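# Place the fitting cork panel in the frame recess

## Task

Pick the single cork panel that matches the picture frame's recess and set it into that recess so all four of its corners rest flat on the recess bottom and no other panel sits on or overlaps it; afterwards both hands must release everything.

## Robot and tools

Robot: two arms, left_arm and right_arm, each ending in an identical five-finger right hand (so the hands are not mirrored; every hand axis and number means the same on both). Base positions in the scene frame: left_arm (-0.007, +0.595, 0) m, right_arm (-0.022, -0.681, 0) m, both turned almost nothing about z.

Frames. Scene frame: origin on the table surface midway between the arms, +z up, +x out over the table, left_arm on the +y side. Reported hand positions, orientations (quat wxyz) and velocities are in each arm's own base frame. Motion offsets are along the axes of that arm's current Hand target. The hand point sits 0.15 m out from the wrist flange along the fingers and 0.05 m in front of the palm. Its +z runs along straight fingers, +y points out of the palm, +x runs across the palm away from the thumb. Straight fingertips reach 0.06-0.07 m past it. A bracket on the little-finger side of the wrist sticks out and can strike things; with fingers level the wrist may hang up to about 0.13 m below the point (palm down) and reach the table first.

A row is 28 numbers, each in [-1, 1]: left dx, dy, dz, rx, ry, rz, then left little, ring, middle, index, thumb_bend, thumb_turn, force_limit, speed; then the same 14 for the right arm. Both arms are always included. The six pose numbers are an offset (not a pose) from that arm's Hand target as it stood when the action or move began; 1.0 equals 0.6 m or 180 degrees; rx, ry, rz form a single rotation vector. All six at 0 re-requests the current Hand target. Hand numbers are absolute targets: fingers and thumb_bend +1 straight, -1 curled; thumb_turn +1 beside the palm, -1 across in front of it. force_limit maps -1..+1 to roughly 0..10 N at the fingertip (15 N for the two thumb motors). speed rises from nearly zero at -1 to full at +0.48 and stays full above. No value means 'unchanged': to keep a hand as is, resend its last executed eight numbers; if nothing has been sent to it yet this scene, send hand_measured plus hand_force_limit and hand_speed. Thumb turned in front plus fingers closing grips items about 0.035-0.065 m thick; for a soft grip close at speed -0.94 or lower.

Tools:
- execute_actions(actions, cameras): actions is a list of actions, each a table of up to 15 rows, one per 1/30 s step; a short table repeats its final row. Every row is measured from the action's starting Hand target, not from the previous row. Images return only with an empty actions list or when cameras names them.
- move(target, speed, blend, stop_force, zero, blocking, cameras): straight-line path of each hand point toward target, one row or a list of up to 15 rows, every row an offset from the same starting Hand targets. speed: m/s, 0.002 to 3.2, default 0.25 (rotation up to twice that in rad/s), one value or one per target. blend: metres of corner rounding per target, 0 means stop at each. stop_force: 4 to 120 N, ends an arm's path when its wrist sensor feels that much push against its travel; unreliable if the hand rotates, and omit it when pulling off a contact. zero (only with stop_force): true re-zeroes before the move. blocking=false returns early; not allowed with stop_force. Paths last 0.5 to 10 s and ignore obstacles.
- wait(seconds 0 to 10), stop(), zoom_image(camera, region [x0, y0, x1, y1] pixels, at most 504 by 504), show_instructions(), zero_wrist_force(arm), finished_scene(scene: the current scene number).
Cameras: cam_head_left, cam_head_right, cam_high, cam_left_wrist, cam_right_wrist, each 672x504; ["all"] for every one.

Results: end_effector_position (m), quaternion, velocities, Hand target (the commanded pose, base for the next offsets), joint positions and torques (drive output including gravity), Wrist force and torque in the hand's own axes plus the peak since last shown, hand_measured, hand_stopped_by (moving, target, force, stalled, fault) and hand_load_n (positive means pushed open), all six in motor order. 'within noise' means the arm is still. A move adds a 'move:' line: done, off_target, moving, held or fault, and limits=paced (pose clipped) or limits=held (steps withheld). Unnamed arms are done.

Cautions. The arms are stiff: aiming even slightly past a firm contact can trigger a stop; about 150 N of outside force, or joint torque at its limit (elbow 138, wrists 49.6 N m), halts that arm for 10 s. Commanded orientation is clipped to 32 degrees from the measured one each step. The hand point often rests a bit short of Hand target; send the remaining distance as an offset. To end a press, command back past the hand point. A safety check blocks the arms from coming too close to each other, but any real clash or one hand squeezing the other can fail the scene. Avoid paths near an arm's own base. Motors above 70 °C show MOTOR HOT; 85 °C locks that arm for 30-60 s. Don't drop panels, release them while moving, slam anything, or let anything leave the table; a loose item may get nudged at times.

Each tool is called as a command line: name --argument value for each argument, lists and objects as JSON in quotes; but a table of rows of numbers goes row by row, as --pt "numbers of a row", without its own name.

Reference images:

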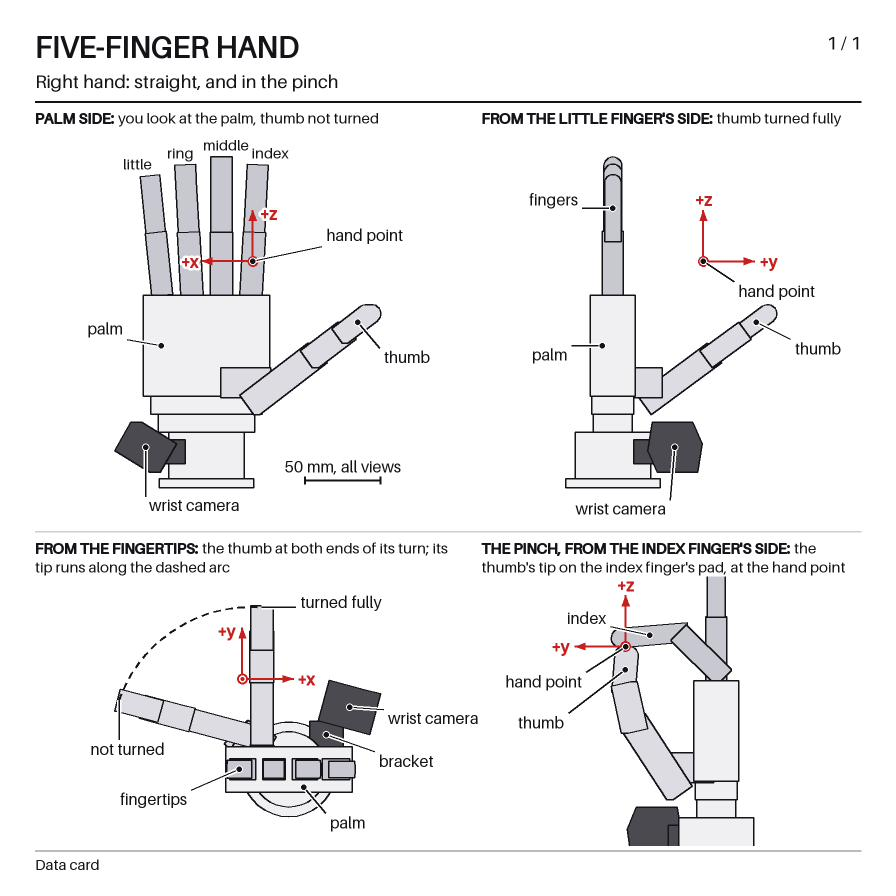

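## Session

execute_actions --actions '[]'

zoom_image --camera "cam_high" --region '[180, 50, 400, 215]'

Scene clock: 0.00 s.
left_arm: end_effector_position=(+1.1362, -0.4233, +0.2289) hand_measured=(+1.000, +1.000, +1.000, +1.000, +1.000, +1.000) hand_load_n=(+0.0, +0.0, +0.0, +0.0, +0.0, +0.0) hand_stopped_by=(target, target, target, target, target, target) hand_force_limit=0.00 hand_speed=-0.80 end_effector_quat_wxyz=(-0.406, +0.481, -0.509, +0.587) | right_arm: end_effector_position=(+0.4513, +0.4631, +0.2366) hand_measured=(+1.000, +1.000, +1.000, +1.000, +1.000, +1.000) hand_load_n=(+0.0, +0.0, +0.0, +0.0, +0.0, +0.0) hand_stopped_by=(target, target, target, target, target, target) hand_force_limit=0.00 hand_speed=-0.80 end_effector_quat_wxyz=(+0.009, +0.489, +0.816, +0.308)
Joint positions: left_arm=[-0.604 -0.838 1.25 -0.433 1.175 -3.286] | right_arm=[0.441 -1.517 2.067 0.472 1.253 0.039]
Joint velocities: within noise
Joint torques (N m): no reading
Wrist force (N): no reading
Wrist torque (N m): no reading
Wrist force, peak (N): no reading
Hand target: left_arm +1.1362, -0.4233, +0.2289; -0.406, +0.481, -0.509, +0.587 | right_arm +0.4513, +0.4631, +0.2366; +0.009, +0.489, +0.816, +0.308

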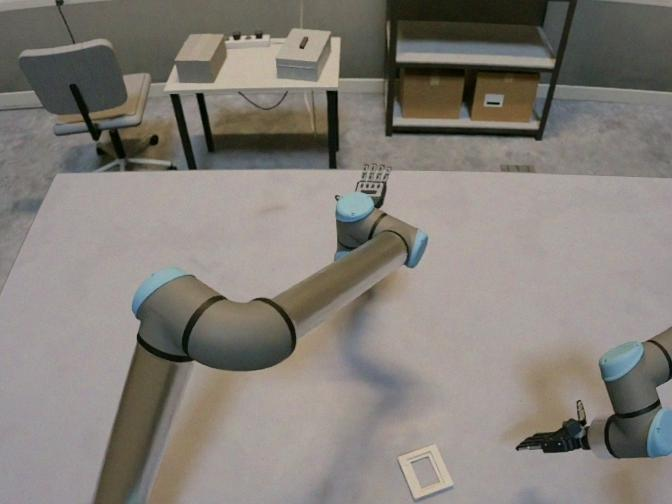

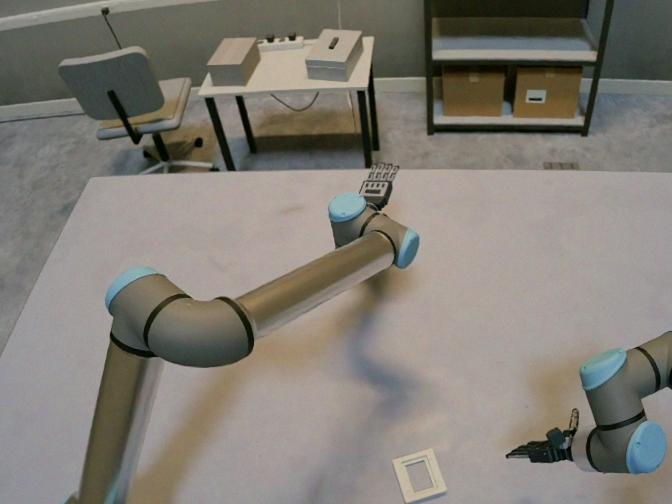

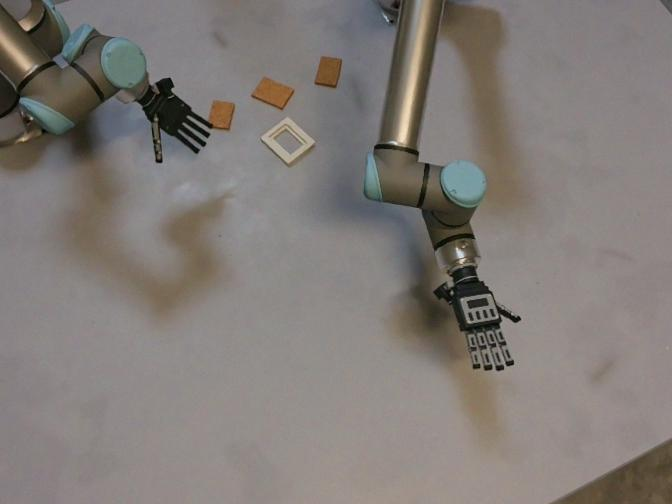

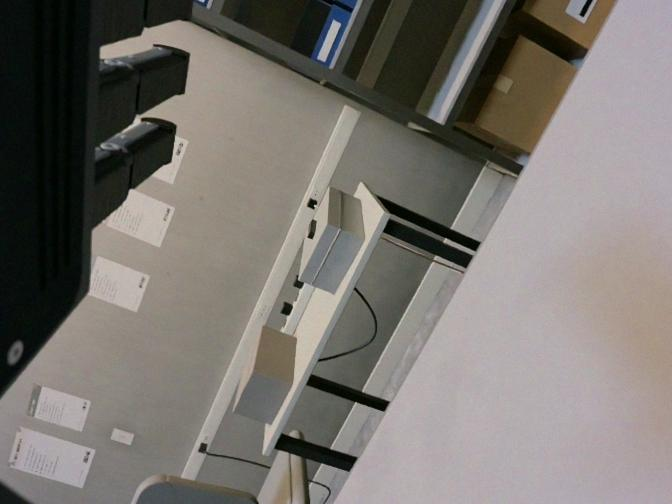

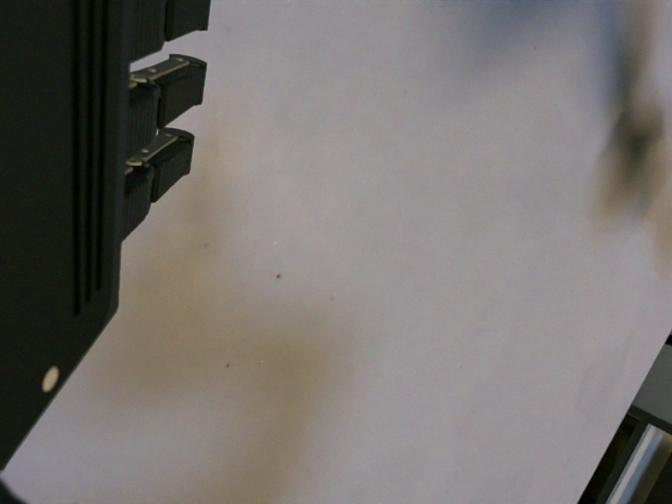

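Scaled by 2.291 from the camera's 672x504 image, which has a finer 960x720 frame.

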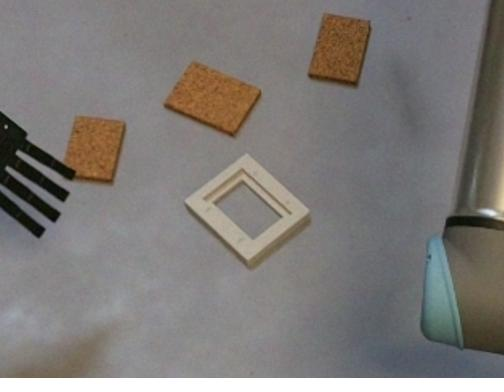

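zoom_image --camera "cam_high" --region '[255, 110, 321, 170]'

zoom_image --camera "cam_high" --region '[200, 92, 250, 138]'

zoom_image --camera "cam_high" --region '[245, 70, 300, 115]'

zoom_image --camera "cam_high" --region '[305, 50, 350, 92]'

Scaled by 7.636 from the camera's 672x504 image, which has a finer 960x720 frame.

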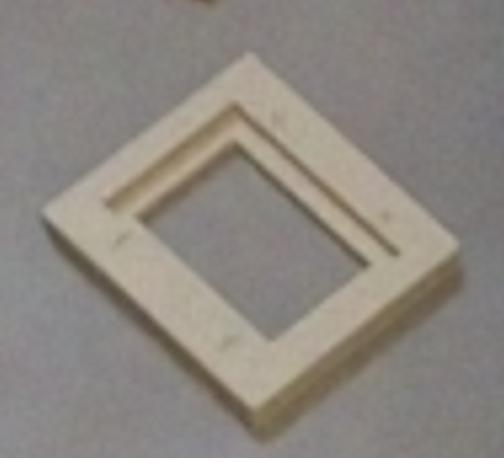

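Scaled by 10.080 from the camera's 672x504 image, which has a finer 960x720 frame.

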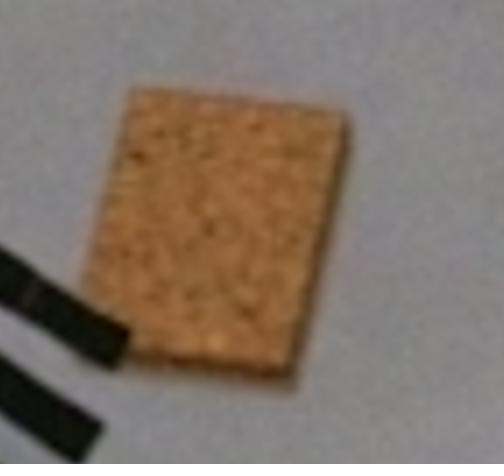

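Scaled by 9.164 from the camera's 672x504 image, which has a finer 960x720 frame.

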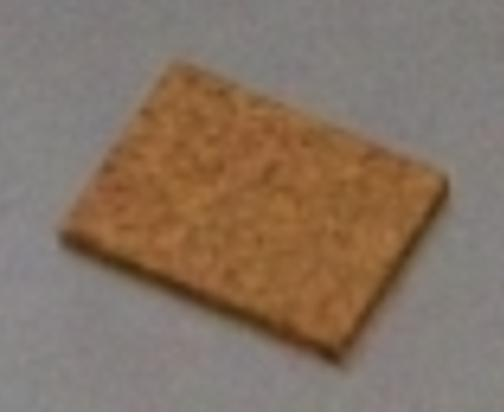

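Scaled by 11.200 from the camera's 672x504 image, which has a finer 960x720 frame.

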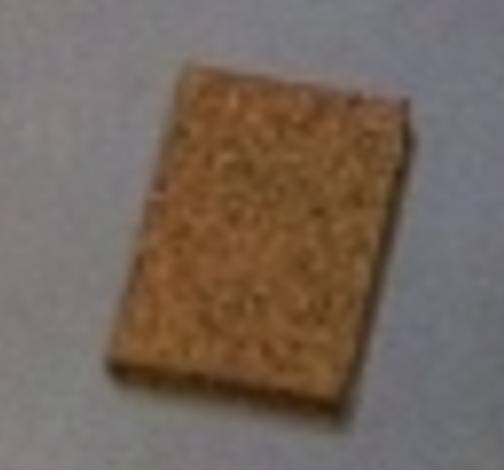

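move --target '[0.4585,-0.006,-0.763,-0.1272,0.2989,0.0797,1,1,1,1,1,1,-0.5,0,-0.5387,0.0242,-0.422,0,0,0,1,1,1,1,1,1,0,-0.8]' --speed 0.35 --cameras '["cam_high"]'

Scene clock: 78.40 s.
left_arm: end_effector_position=(+0.6315, -0.5940, +0.2650) hand_measured=(+1.000, +1.000, +1.000, +1.000, +1.000, +1.000) hand_load_n=(+0.0, +0.0, +0.0, +0.0, +0.0, -0.5) hand_stopped_by=(target, target, target, target, target, target) hand_force_limit=-0.50 hand_speed=0.00 end_effector_quat_wxyz=(+0.102, -0.170, +0.792, -0.578) | right_arm: end_effector_position=(+0.5519, +0.0833, +0.3565) hand_measured=(+1.000, +1.000, +1.000, +1.000, +1.000, +1.000) hand_load_n=(+0.0, +0.0, +0.0, +0.5, +0.0, +0.0) hand_stopped_by=(target, target, target, target, target, target) hand_force_limit=0.00 hand_speed=-0.80 end_effector_quat_wxyz=(+0.009, +0.489, +0.816, +0.308)
Joint positions: left_arm=[-0.916 -1.326 1.789 -0.136 1.826 -3.093] | right_arm=[-0.551 -1.623 2.056 1.126 0.945 -1.039]
Joint torques (N m): left_arm=[-14.81 -75.09 -31.68 3.37 2.66 3.08] | right_arm=[-21.23 -11.64 -42.57 5.92 -2.91 -3.28]
Wrist force (N): left_arm=[0.1 -0.6 0.5] | right_arm=[-0.1 0.0 -0.7]
Wrist torque (N m): left_arm=[-0.23 0.02 -0.16] | right_arm=[0.04 0.03 0.00]
Wrist force, peak (N): left_arm=[1.6 -0.5 0.2] | right_arm=[-1.5 0.0 -0.9]
Hand target: left_arm +0.6314, -0.5940, +0.2650; +0.102, -0.170, +0.792, -0.578 | right_arm +0.5519, +0.0832, +0.3565; +0.009, +0.489, +0.816, +0.308
Off the commanded pose: left_arm 0.000 m, 0 deg | right_arm 0.000 m, 0 deg.
move: done
Images, in order (width x height): cam_high 672x504.

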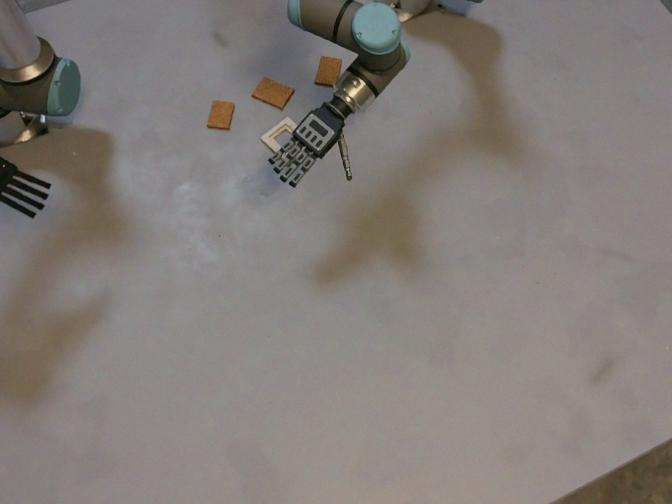

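move --target '[0.7152,0.302,0.0435,-0.1272,0.2989,0.0797,1,1,0.5,0.5,1,-1,-0.5,0,0,0,0,0,0,0,1,1,1,1,1,1,0,-0.8]' --speed 0.3 --cameras '["cam_high","cam_left_wrist"]'

zoom_image --camera "cam_high" --region '[180, 60, 280, 150]'

Scene clock: 87.80 s.
left_arm: end_effector_position=(+0.2181, -0.7330, +0.0997) hand_measured=(+1.000, +1.000, +0.500, +0.500, +1.000, -1.000) hand_load_n=(+0.0, +0.0, +0.0, +0.0, +0.0, +0.0) hand_stopped_by=(target, target, target, target, target, target) hand_force_limit=-0.50 hand_speed=0.00 end_effector_quat_wxyz=(-0.230, +0.187, +0.861, -0.413) | right_arm: end_effector_position=(+0.5519, +0.0832, +0.3565) hand_measured=(+1.000, +1.000, +1.000, +1.000, +1.000, +1.000) hand_load_n=(+0.0, +0.0, +0.0, +0.0, +0.0, +0.0) hand_stopped_by=(target, target, target, target, target, target) hand_force_limit=0.00 hand_speed=-0.80 end_effector_quat_wxyz=(+0.009, +0.489, +0.816, +0.308)
Joint positions: left_arm=[-1.317 -1.088 1.732 0.226 2.332 -2.75] | right_arm=[-0.551 -1.623 2.056 1.126 0.945 -1.04]
Joint torques (N m): left_arm=[-10.84 -67.36 -38.53 6.43 3.79 3.01] | right_arm=[-18.55 -10.18 -42.52 5.76 -3.03 -3.26]
Wrist force (N): left_arm=[0.2 0.1 0.7] | right_arm=[0.0 0.2 -0.7]
Wrist torque (N m): left_arm=[-0.12 0.09 -0.12] | right_arm=[0.06 0.00 0.00]
Wrist force, peak (N): left_arm=[0.6 -0.2 1.8] | right_arm=[0.4 0.0 -0.8]
Hand target: left_arm +0.2179, -0.7331, +0.0997; -0.230, +0.188, +0.861, -0.413 | right_arm +0.5519, +0.0832, +0.3565; +0.009, +0.489, +0.816, +0.308
Off the commanded pose: left_arm 0.000 m, 0 deg | right_arm 0.000 m, 0 deg.
move: done
Images, in order (width x height): cam_high 672x504, cam_left_wrist 672x504.

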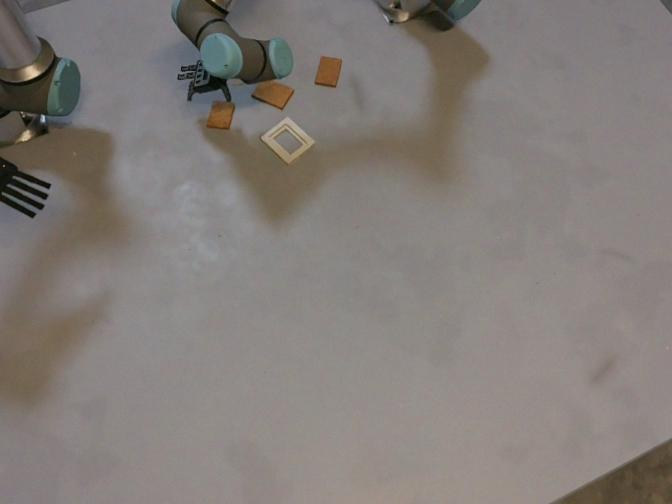

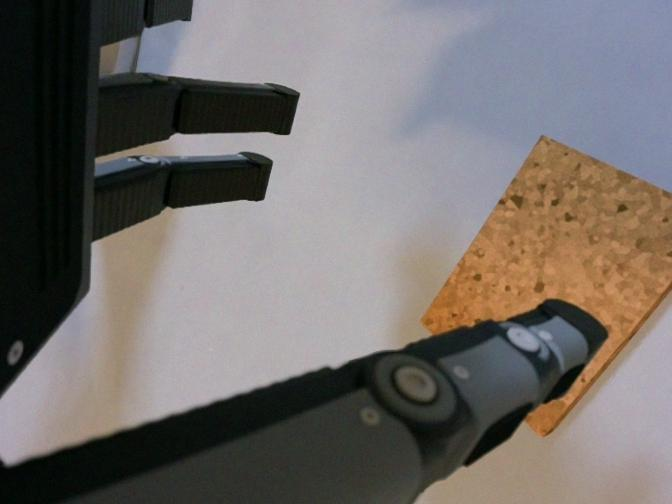

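Scaled by 5.040 from the camera's 672x504 image, which has a finer 960x720 frame.

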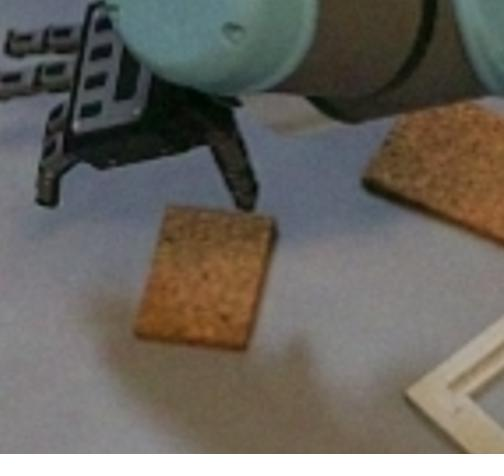

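move --target '[-0.0255,0.0927,0.0512,0,0,0,1,1,0.3,0.3,1,-1,-0.5,0,0,0,0,0,0,0,1,1,1,1,1,1,0,-0.8]' --speed 0.1 --stop_force 8 --cameras '["cam_high","cam_left_wrist"]'

zoom_image --camera "cam_high" --region '[180, 60, 260, 140]'

Scene clock: 105.53 s.
left_arm: end_effector_position=(+0.2210, -0.7274, +0.0346) hand_measured=(+1.000, +1.000, +0.300, +0.300, +1.000, -1.000) hand_load_n=(+0.0, +0.0, +0.0, +0.0, +0.0, +0.0) hand_stopped_by=(target, target, target, target, target, target) hand_force_limit=-0.50 hand_speed=0.00 end_effector_quat_wxyz=(-0.230, +0.188, +0.861, -0.413) | right_arm: end_effector_position=(+0.5519, +0.0832, +0.3565) hand_measured=(+1.000, +1.000, +1.000, +1.000, +1.000, +1.000) hand_load_n=(+0.0, +0.0, +0.5, +0.0, +0.0, +0.0) hand_stopped_by=(target, target, target, target, target, target) hand_force_limit=0.00 hand_speed=-0.80 end_effector_quat_wxyz=(+0.009, +0.489, +0.816, +0.308)
Joint positions: left_arm=[-1.31 -1.022 1.77 0.127 2.337 -2.742] | right_arm=[-0.551 -1.623 2.056 1.126 0.945 -1.04]
Joint torques (N m): left_arm=[12.98 -68.78 -21.45 -0.49 3.65 2.71] | right_arm=[-17.83 -10.48 -40.99 5.63 -2.73 -3.31]
Wrist force (N): left_arm=[0.4 -0.3 0.9] | right_arm=[0.1 -0.4 -0.6]
Wrist torque (N m): left_arm=[-0.17 0.05 -0.12] | right_arm=[0.00 -0.01 -0.01]
Wrist force, peak (N): left_arm=[0.2 -0.4 1.1] | right_arm=[0.0 -0.3 -0.8]
Hand target: left_arm +0.2210, -0.7274, +0.0346; -0.230, +0.188, +0.861, -0.413 | right_arm +0.5519, +0.0832, +0.3565; +0.009, +0.489, +0.816, +0.308
Off the commanded pose: left_arm 0.000 m, 0 deg | right_arm 0.000 m, 0 deg.
move: done
Images, in order (width x height): cam_high 672x504, cam_left_wrist 672x504.

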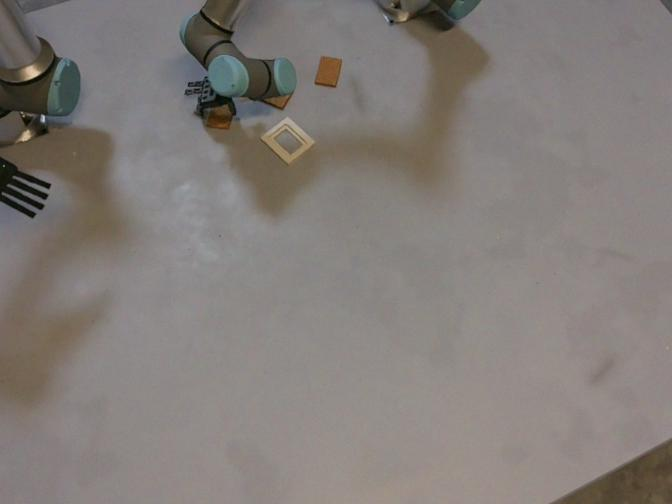

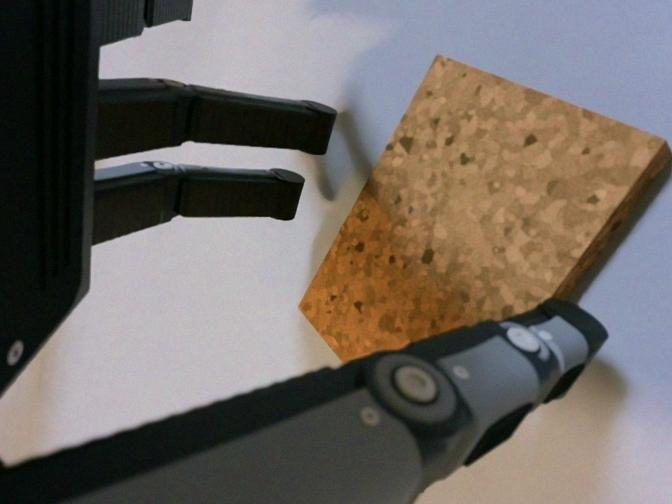

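Scaled by 6.300 from the camera's 672x504 image, which has a finer 960x720 frame.

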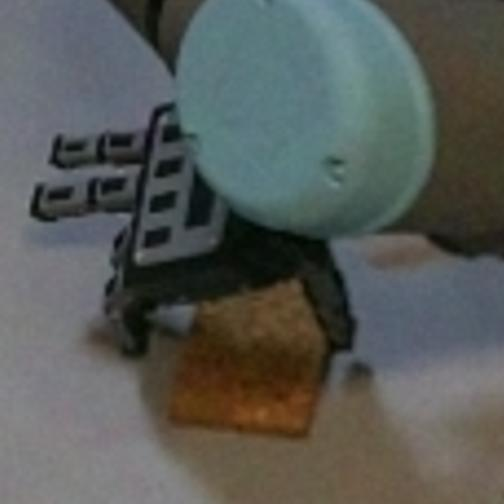

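move --target '[-0.0057,0.0208,0.0114,0,0,0,1,1,0.3,0.3,1,-1,-0.5,0,0,0,0,0,0,0,1,1,1,1,1,1,0,-0.8]' --speed 0.02 --stop_force 4 --cameras '["cam_high","cam_left_wrist"]'

zoom_image --camera "cam_high" --region '[180, 60, 260, 140]'

Scene clock: 114.17 s.
left_arm: end_effector_position=(+0.2217, -0.7261, +0.0201) hand_measured=(+1.000, +1.000, +0.300, +0.300, +1.000, -1.000) hand_load_n=(-0.5, +0.0, +0.0, +0.0, +0.0, +0.0) hand_stopped_by=(target, target, target, target, target, target) hand_force_limit=-0.50 hand_speed=0.00 end_effector_quat_wxyz=(-0.230, +0.188, +0.861, -0.413) | right_arm: end_effector_position=(+0.5519, +0.0832, +0.3565) hand_measured=(+1.000, +1.000, +1.000, +1.000, +1.000, +1.000) hand_load_n=(+0.0, +0.0, +0.0, +0.5, +0.0, +0.0) hand_stopped_by=(target, target, target, target, target, target) hand_force_limit=0.00 hand_speed=-0.80 end_effector_quat_wxyz=(+0.009, +0.489, +0.816, +0.308)
Joint positions: left_arm=[-1.309 -1.006 1.777 0.105 2.338 -2.741] | right_arm=[-0.551 -1.623 2.056 1.126 0.945 -1.04]
Joint torques (N m): left_arm=[14.51 -69.27 -20.45 -0.22 3.46 2.85] | right_arm=[-18.57 -10.79 -39.5 5.45 -2.85 -3.3]
Wrist force (N): left_arm=[0.3 -1.6 -0.2] | right_arm=[-0.1 0.4 0.2]
Wrist torque (N m): left_arm=[-0.23 0.14 -0.19] | right_arm=[0.05 0.00 -0.01]
Wrist force, peak (N): left_arm=[0.4 -1.7 0.0] | right_arm=[0.7 -0.5 -0.1]
Hand target: left_arm +0.2217, -0.7261, +0.0201; -0.230, +0.188, +0.861, -0.413 | right_arm +0.5519, +0.0832, +0.3565; +0.009, +0.489, +0.816, +0.308
Off the commanded pose: left_arm 0.000 m, 0 deg | right_arm 0.000 m, 0 deg.
move: done
Images, in order (width x height): cam_high 672x504, cam_left_wrist 672x504.

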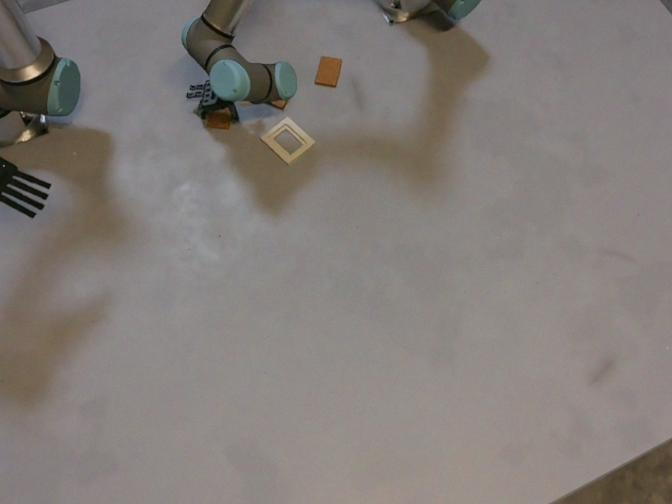

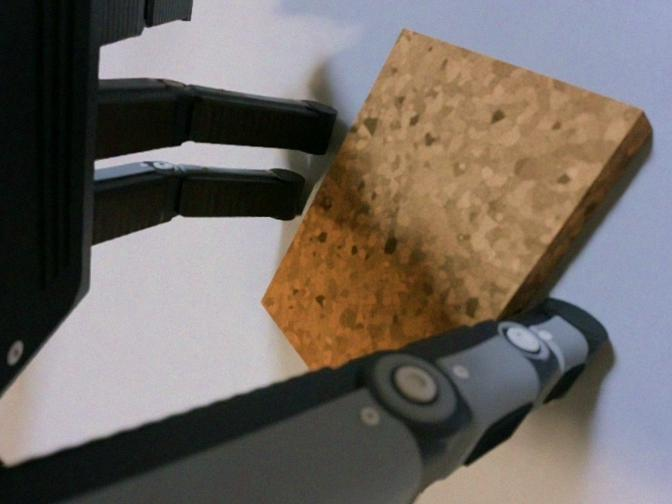

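Scaled by 6.300 from the camera's 672x504 image, which has a finer 960x720 frame.

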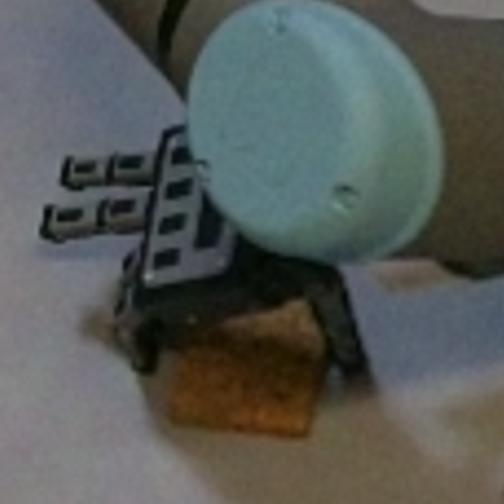

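move --target '[0,0,0,0,0,0,1,1,0.0,0.0,1,-1,-0.5,-0.85,0,0,0,0,0,0,1,1,1,1,1,1,0,-0.8]' --speed 0.02 --cameras '["cam_left_wrist"]'

Scene clock: 117.43 s.
left_arm: end_effector_position=(+0.2217, -0.7261, +0.0201) hand_measured=(+1.000, +1.000, +0.080, +0.066, +1.000, -1.000) hand_load_n=(+0.0, +0.0, +3.0, +3.0, +1.5, +0.0) hand_stopped_by=(target, target, force, force, target, target) hand_force_limit=-0.50 hand_speed=-0.85 end_effector_quat_wxyz=(-0.230, +0.188, +0.861, -0.413) | right_arm: end_effector_position=(+0.5519, +0.0832, +0.3565) hand_measured=(+1.000, +1.000, +1.000, +1.000, +1.000, +1.000) hand_load_n=(+0.0, +0.0, +0.0, +0.0, +0.0, +0.0) hand_stopped_by=(target, target, target, target, target, target) hand_force_limit=0.00 hand_speed=-0.80 end_effector_quat_wxyz=(+0.009, +0.489, +0.816, +0.308)
Joint positions: left_arm=[-1.309 -1.006 1.777 0.105 2.338 -2.741] | right_arm=[-0.551 -1.623 2.056 1.126 0.945 -1.04]
Joint torques (N m): left_arm=[12.54 -67.97 -20.74 1.47 1.37 2.62] | right_arm=[-17.91 -9.67 -39.39 5.64 -2.86 -3.35]
Wrist force (N): left_arm=[0.5 -2.3 -0.1] | right_arm=[0.3 -0.5 -0.4]
Wrist torque (N m): left_arm=[-0.21 0.10 -0.17] | right_arm=[-0.04 -0.05 0.00]
Wrist force, peak (N): left_arm=[1.4 -6.5 -1.1] | right_arm=[0.2 -0.5 -0.8]
Hand target: left_arm +0.2217, -0.7261, +0.0201; -0.230, +0.188, +0.861, -0.413 | right_arm +0.5519, +0.0832, +0.3565; +0.009, +0.489, +0.816, +0.308
Off the commanded pose: left_arm 0.000 m, 0 deg | right_arm 0.000 m, 0 deg.
move: done
Images, in order (width x height): cam_left_wrist 672x504.

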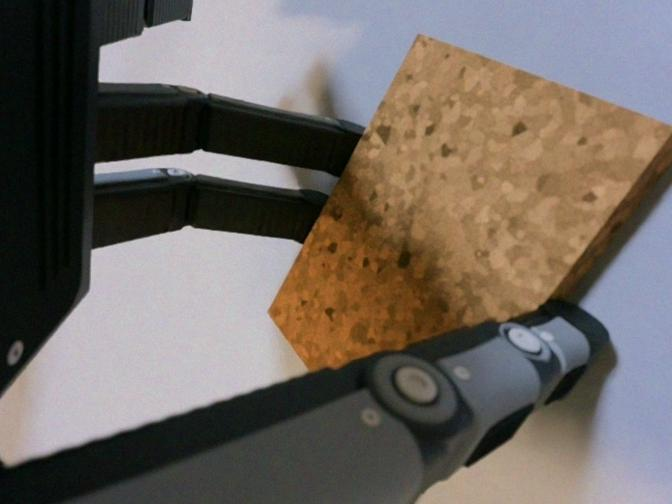

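move --pt "0.0241 -0.0798 -0.0553 0 0 0 1 1 0.0 0.0 1 -1 -0.5 -0.85 0 0 0 0 0 0 1 1 1 1 1 1 0 -0.8" --pt "-0.0837 0.1063 -0.3705 0.0697 -0.2308 -0.1602 1 1 0.0 0.0 1 -1 -0.5 -0.85 0 0 0 0 0 0 1 1 1 1 1 1 0 -0.8" --speed 0.15 --blend 0.015 --cameras '["cam_high","cam_left_wrist","cam_head_left","cam_head_right"]'

zoom_image --camera "cam_high" --region '[255, 110, 321, 170]'

zoom_image --camera "cam_head_left" --region '[385, 430, 465, 504]'

Scene clock: 137.60 s.
left_arm: end_effector_position=(+0.3939, -0.5754, +0.0801) hand_measured=(+1.000, +1.000, +0.080, +0.066, +1.000, -1.000) hand_load_n=(+0.0, +0.0, +3.5, +3.0, +1.5, +0.0) hand_stopped_by=(target, target, force, force, target, target) hand_force_limit=-0.50 hand_speed=-0.85 end_effector_quat_wxyz=(-0.025, -0.209, +0.856, -0.472) | right_arm: end_effector_position=(+0.5519, +0.0832, +0.3565) hand_measured=(+1.000, +1.000, +1.000, +1.000, +1.000, +1.000) hand_load_n=(+0.0, +0.0, +0.0, +0.0, +0.0, +0.0) hand_stopped_by=(target, target, target, target, target, target) hand_force_limit=0.00 hand_speed=-0.80 end_effector_quat_wxyz=(+0.009, +0.489, +0.816, +0.308)
Joint positions: left_arm=[-1.187 -1.326 2.083 -0.161 1.735 -3.325] | right_arm=[-0.551 -1.623 2.056 1.126 0.945 -1.04]
Joint torques (N m): left_arm=[14.71 -66.52 -22.95 -1.93 -1.89 -2.29] | right_arm=[-16.22 -10.8 -38.33 5.78 -2.76 -3.27]
Wrist force (N): left_arm=[0.9 -0.4 1.0] | right_arm=[0.1 -0.6 -0.6]
Wrist torque (N m): left_arm=[-0.34 0.02 0.15] | right_arm=[-0.05 0.00 -0.02]
Wrist force, peak (N): left_arm=[0.4 -2.8 -0.2] | right_arm=[-0.3 0.7 -0.4]
Hand target: left_arm +0.3940, -0.5754, +0.0801; -0.025, -0.210, +0.856, -0.472 | right_arm +0.5519, +0.0832, +0.3565; +0.009, +0.489, +0.816, +0.308
Off the commanded pose: left_arm 0.000 m, 0 deg | right_arm 0.000 m, 0 deg.
move: done
Images, in order (width x height): cam_head_left 672x504, cam_head_right 672x504, cam_high 672x504, cam_left_wrist 672x504.

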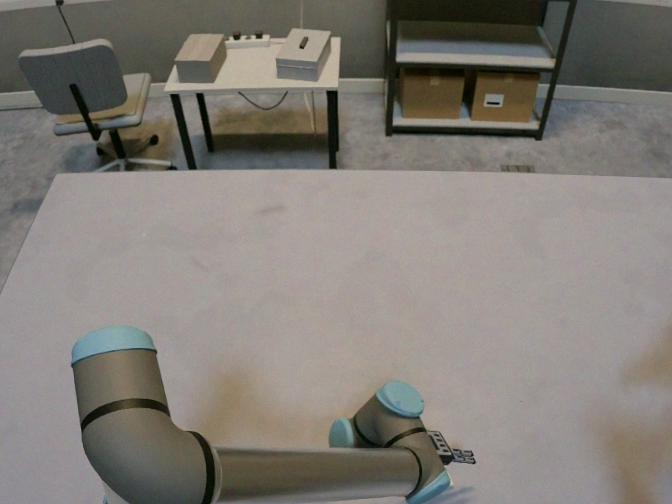

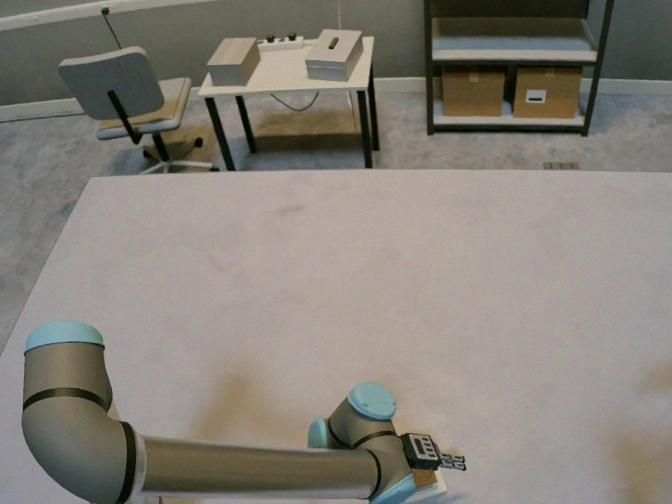

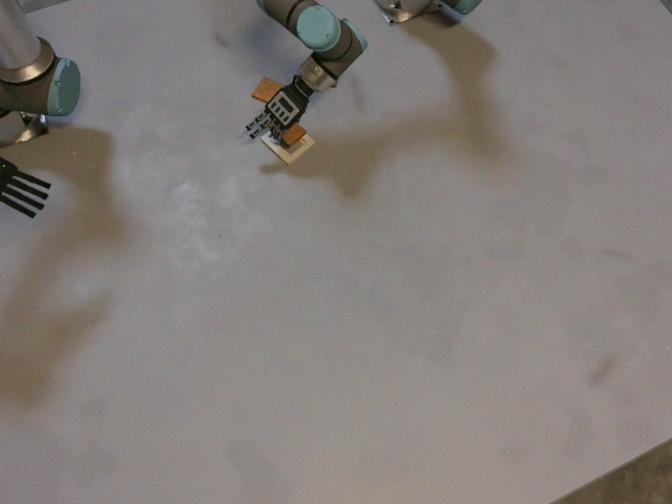

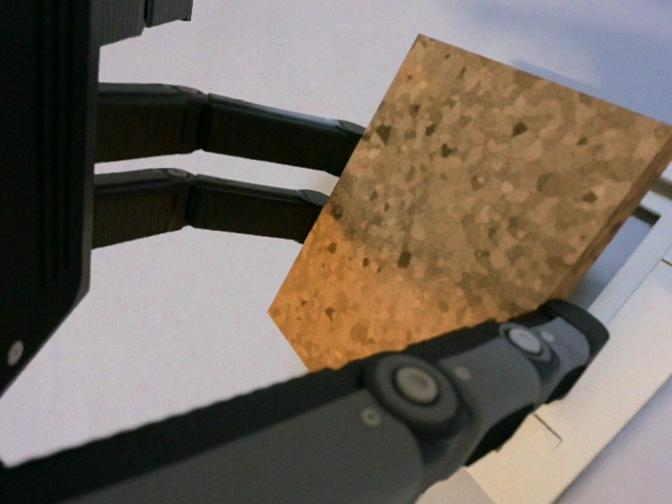

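Scaled by 7.636 from the camera's 672x504 image, which has a finer 960x720 frame.

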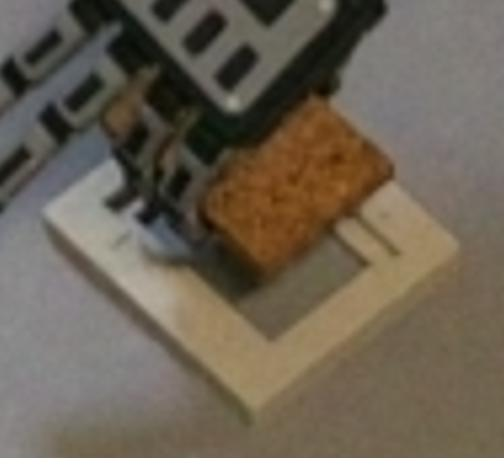

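Scaled by 6.300 from the camera's 672x504 image, which has a finer 960x720 frame.

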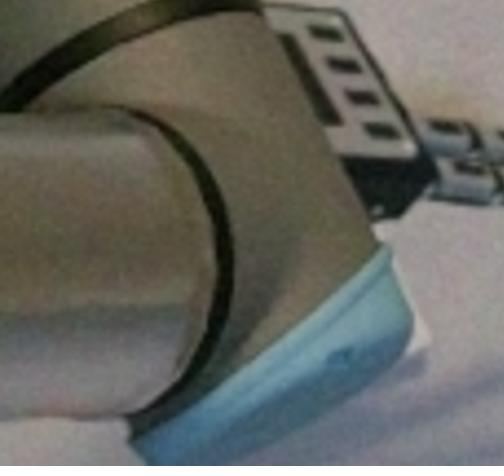

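zoom_image --camera "cam_high" --region '[275, 116, 320, 166]'

zoom_image --camera "cam_left_wrist" --region '[520, 150, 672, 350]'

Scaled by 10.080 from the camera's 672x504 image, which has a finer 960x720 frame.

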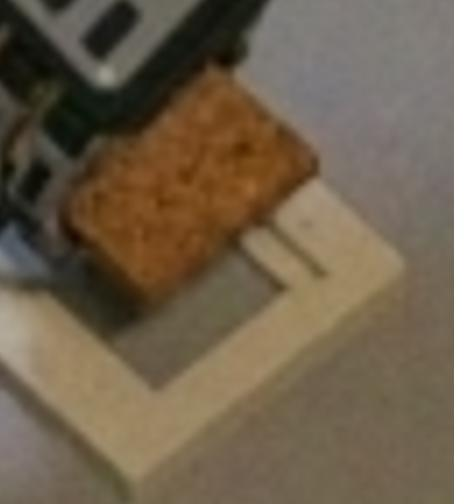

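Scaled by 2.520 from the camera's 672x504 image, which has a finer 960x720 frame.

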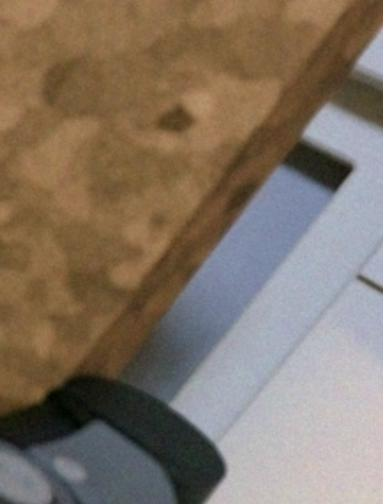

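move --target '[-0.0133,0.0317,0.0239,0,0,0,1,1,0.0,0.0,1,-1,-0.5,-0.85,0,0,0,0,0,0,1,1,1,1,1,1,0,-0.8]' --speed 0.05 --stop_force 5 --cameras '["cam_high","cam_left_wrist","cam_head_right"]'

zoom_image --camera "cam_high" --region '[275, 116, 320, 166]'

zoom_image --camera "cam_head_right" --region '[385, 430, 465, 504]'

Scene clock: 162.37 s.
left_arm: end_effector_position=(+0.3962, -0.5755, +0.0551) hand_measured=(+1.000, +1.000, +0.080, +0.066, +1.000, -1.000) hand_load_n=(-0.5, +0.0, +3.5, +3.0, +1.0, -0.5) hand_stopped_by=(target, target, force, force, target, target) hand_force_limit=-0.50 hand_speed=-0.85 end_effector_quat_wxyz=(-0.025, -0.210, +0.856, -0.472) | right_arm: end_effector_position=(+0.5519, +0.0832, +0.3565) hand_measured=(+1.000, +1.000, +1.000, +1.000, +1.000, +1.000) hand_load_n=(+0.0, +0.0, +0.0, +0.0, +0.0, +0.0) hand_stopped_by=(target, target, target, target, target, target) hand_force_limit=0.00 hand_speed=-0.80 end_effector_quat_wxyz=(+0.009, +0.489, +0.816, +0.308)
Joint positions: left_arm=[-1.183 -1.291 2.096 -0.209 1.738 -3.323] | right_arm=[-0.551 -1.623 2.056 1.126 0.945 -1.04]
Joint torques (N m): left_arm=[14.37 -46.78 -21.58 -1.81 2.88 3.12] | right_arm=[-18.1 -10.37 -36.75 5.61 -2.84 -3.24]
Wrist force (N): left_arm=[0.5 -0.7 1.1] | right_arm=[-0.2 -0.1 -0.2]
Wrist torque (N m): left_arm=[-0.35 0.11 -0.04] | right_arm=[0.01 0.03 -0.02]
Wrist force, peak (N): left_arm=[0.7 -0.9 1.3] | right_arm=[0.2 -0.5 -0.8]
Hand target: left_arm +0.3962, -0.5755, +0.0551; -0.025, -0.210, +0.856, -0.472 | right_arm +0.5519, +0.0832, +0.3565; +0.009, +0.489, +0.816, +0.308
Off the commanded pose: left_arm 0.000 m, 0 deg | right_arm 0.000 m, 0 deg.
move: done
Images, in order (width x height): cam_head_right 672x504, cam_high 672x504, cam_left_wrist 672x504.

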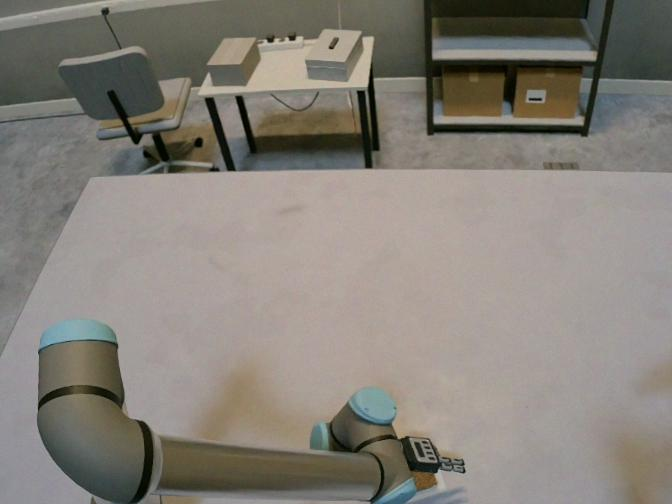

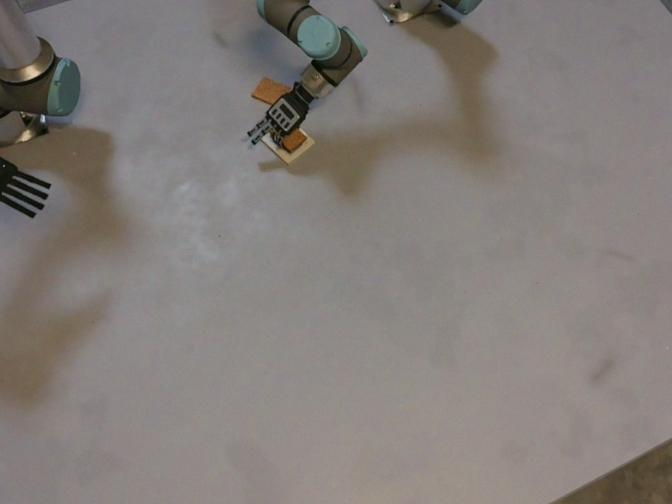

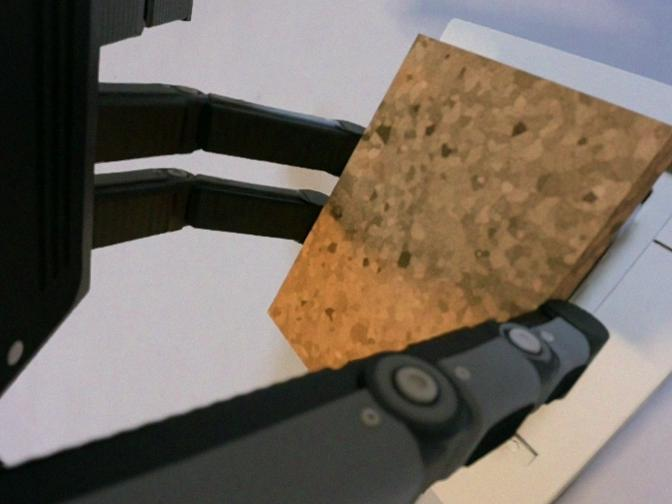

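Scaled by 10.080 from the camera's 672x504 image, which has a finer 960x720 frame.

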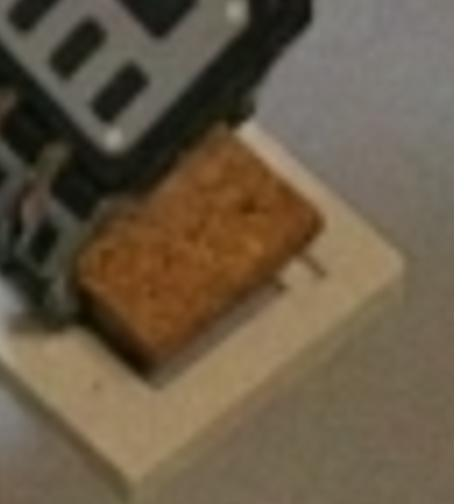

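Scaled by 6.300 from the camera's 672x504 image, which has a finer 960x720 frame.

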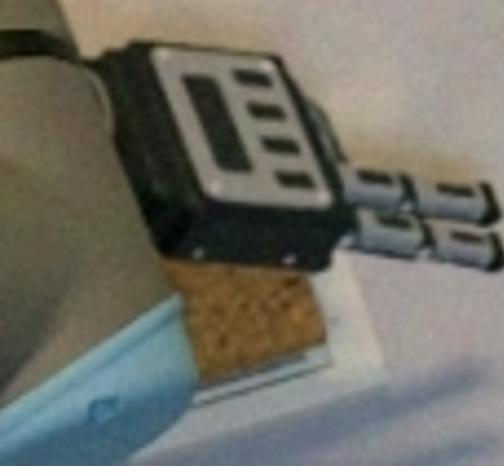

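move --target '[-0.0093,0.0182,0.0149,0,0,0,1,1,0.0,0.0,1,-1,-0.5,-0.85,0,0,0,0,0,0,1,1,1,1,1,1,0,-0.8]' --speed 0.03 --stop_force 5 --cameras '["cam_high","cam_left_wrist","cam_head_right"]'

zoom_image --camera "cam_high" --region '[275, 116, 320, 166]'

zoom_image --camera "cam_head_right" --region '[400, 450, 460, 504]'

Scene clock: 173.97 s.
left_arm: end_effector_position=(+0.3985, -0.5759, +0.0401) hand_measured=(+1.000, +1.000, +0.080, +0.066, +1.000, -1.000) hand_load_n=(+0.0, +0.0, +3.0, +3.0, +1.5, -0.5) hand_stopped_by=(target, target, force, force, target, target) hand_force_limit=-0.50 hand_speed=-0.85 end_effector_quat_wxyz=(-0.025, -0.210, +0.856, -0.472) | right_arm: end_effector_position=(+0.5519, +0.0832, +0.3565) hand_measured=(+1.000, +1.000, +1.000, +1.000, +1.000, +1.000) hand_load_n=(+0.0, +0.0, +0.0, +0.0, +0.0, +0.0) hand_stopped_by=(target, target, target, target, target, target) hand_force_limit=0.00 hand_speed=-0.80 end_effector_quat_wxyz=(+0.009, +0.489, +0.816, +0.308)
Joint positions: left_arm=[-1.179 -1.267 2.1 -0.237 1.742 -3.32] | right_arm=[-0.551 -1.623 2.056 1.126 0.945 -1.04]
Joint torques (N m): left_arm=[14.38 -48.68 -21.06 -1.69 2.77 2.92] | right_arm=[-18.28 -10.85 -35.94 5.45 -2.6 -3.2]
Wrist force (N): left_arm=[0.8 -0.6 0.9] | right_arm=[0.2 0.0 -0.2]
Wrist torque (N m): left_arm=[-0.32 0.05 0.00] | right_arm=[0.01 -0.02 0.01]
Wrist force, peak (N): left_arm=[0.6 -0.7 1.3] | right_arm=[0.1 -0.6 -0.5]
Hand target: left_arm +0.3985, -0.5759, +0.0401; -0.025, -0.210, +0.856, -0.472 | right_arm +0.5519, +0.0832, +0.3565; +0.009, +0.489, +0.816, +0.308
Off the commanded pose: left_arm 0.000 m, 0 deg | right_arm 0.000 m, 0 deg.
move: done
Images, in order (width x height): cam_head_right 672x504, cam_high 672x504, cam_left_wrist 672x504.

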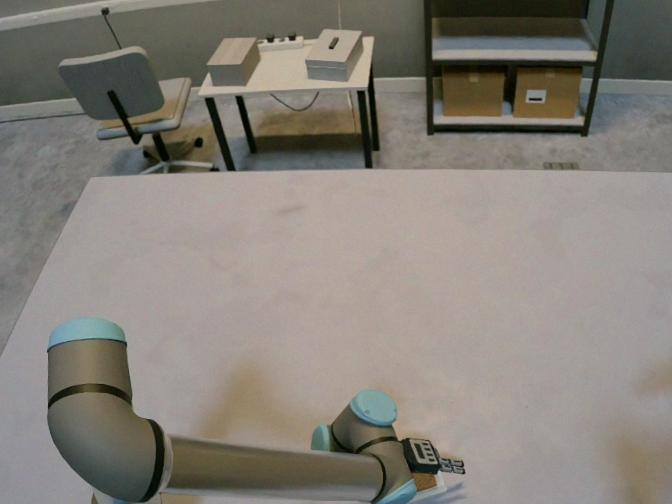

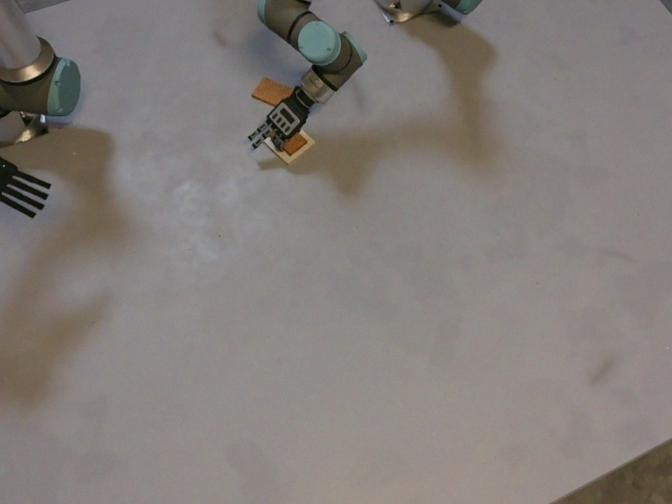

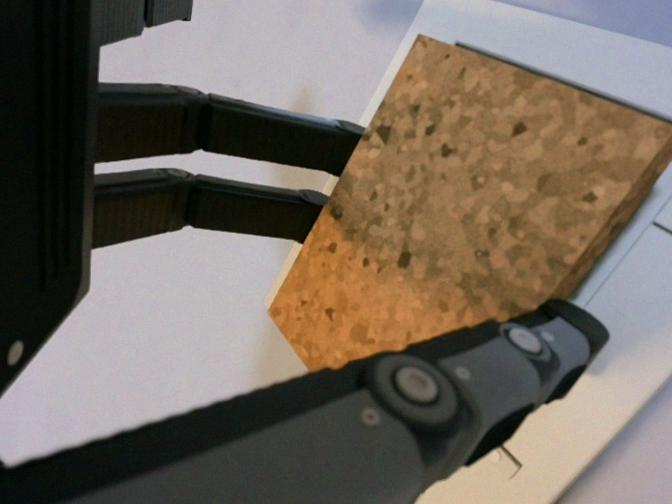

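Scaled by 10.080 from the camera's 672x504 image, which has a finer 960x720 frame.

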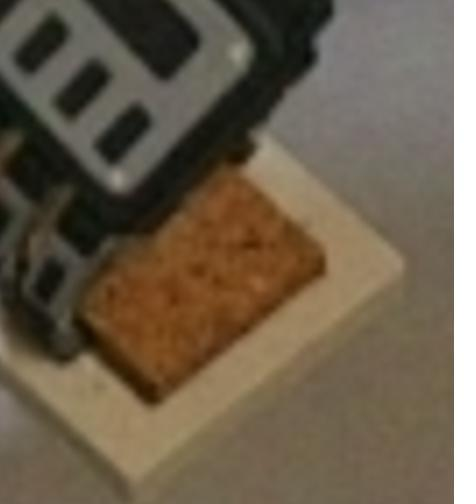

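Scaled by 8.400 from the camera's 672x504 image, which has a finer 960x720 frame.

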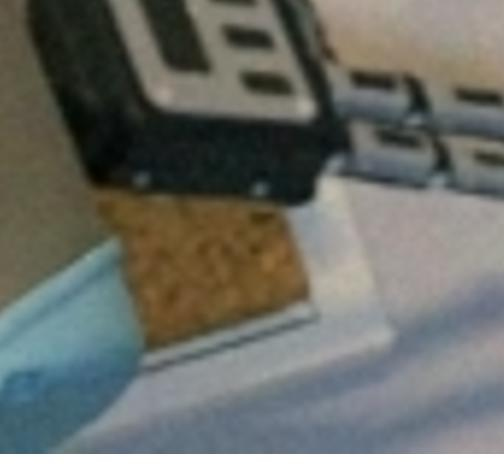

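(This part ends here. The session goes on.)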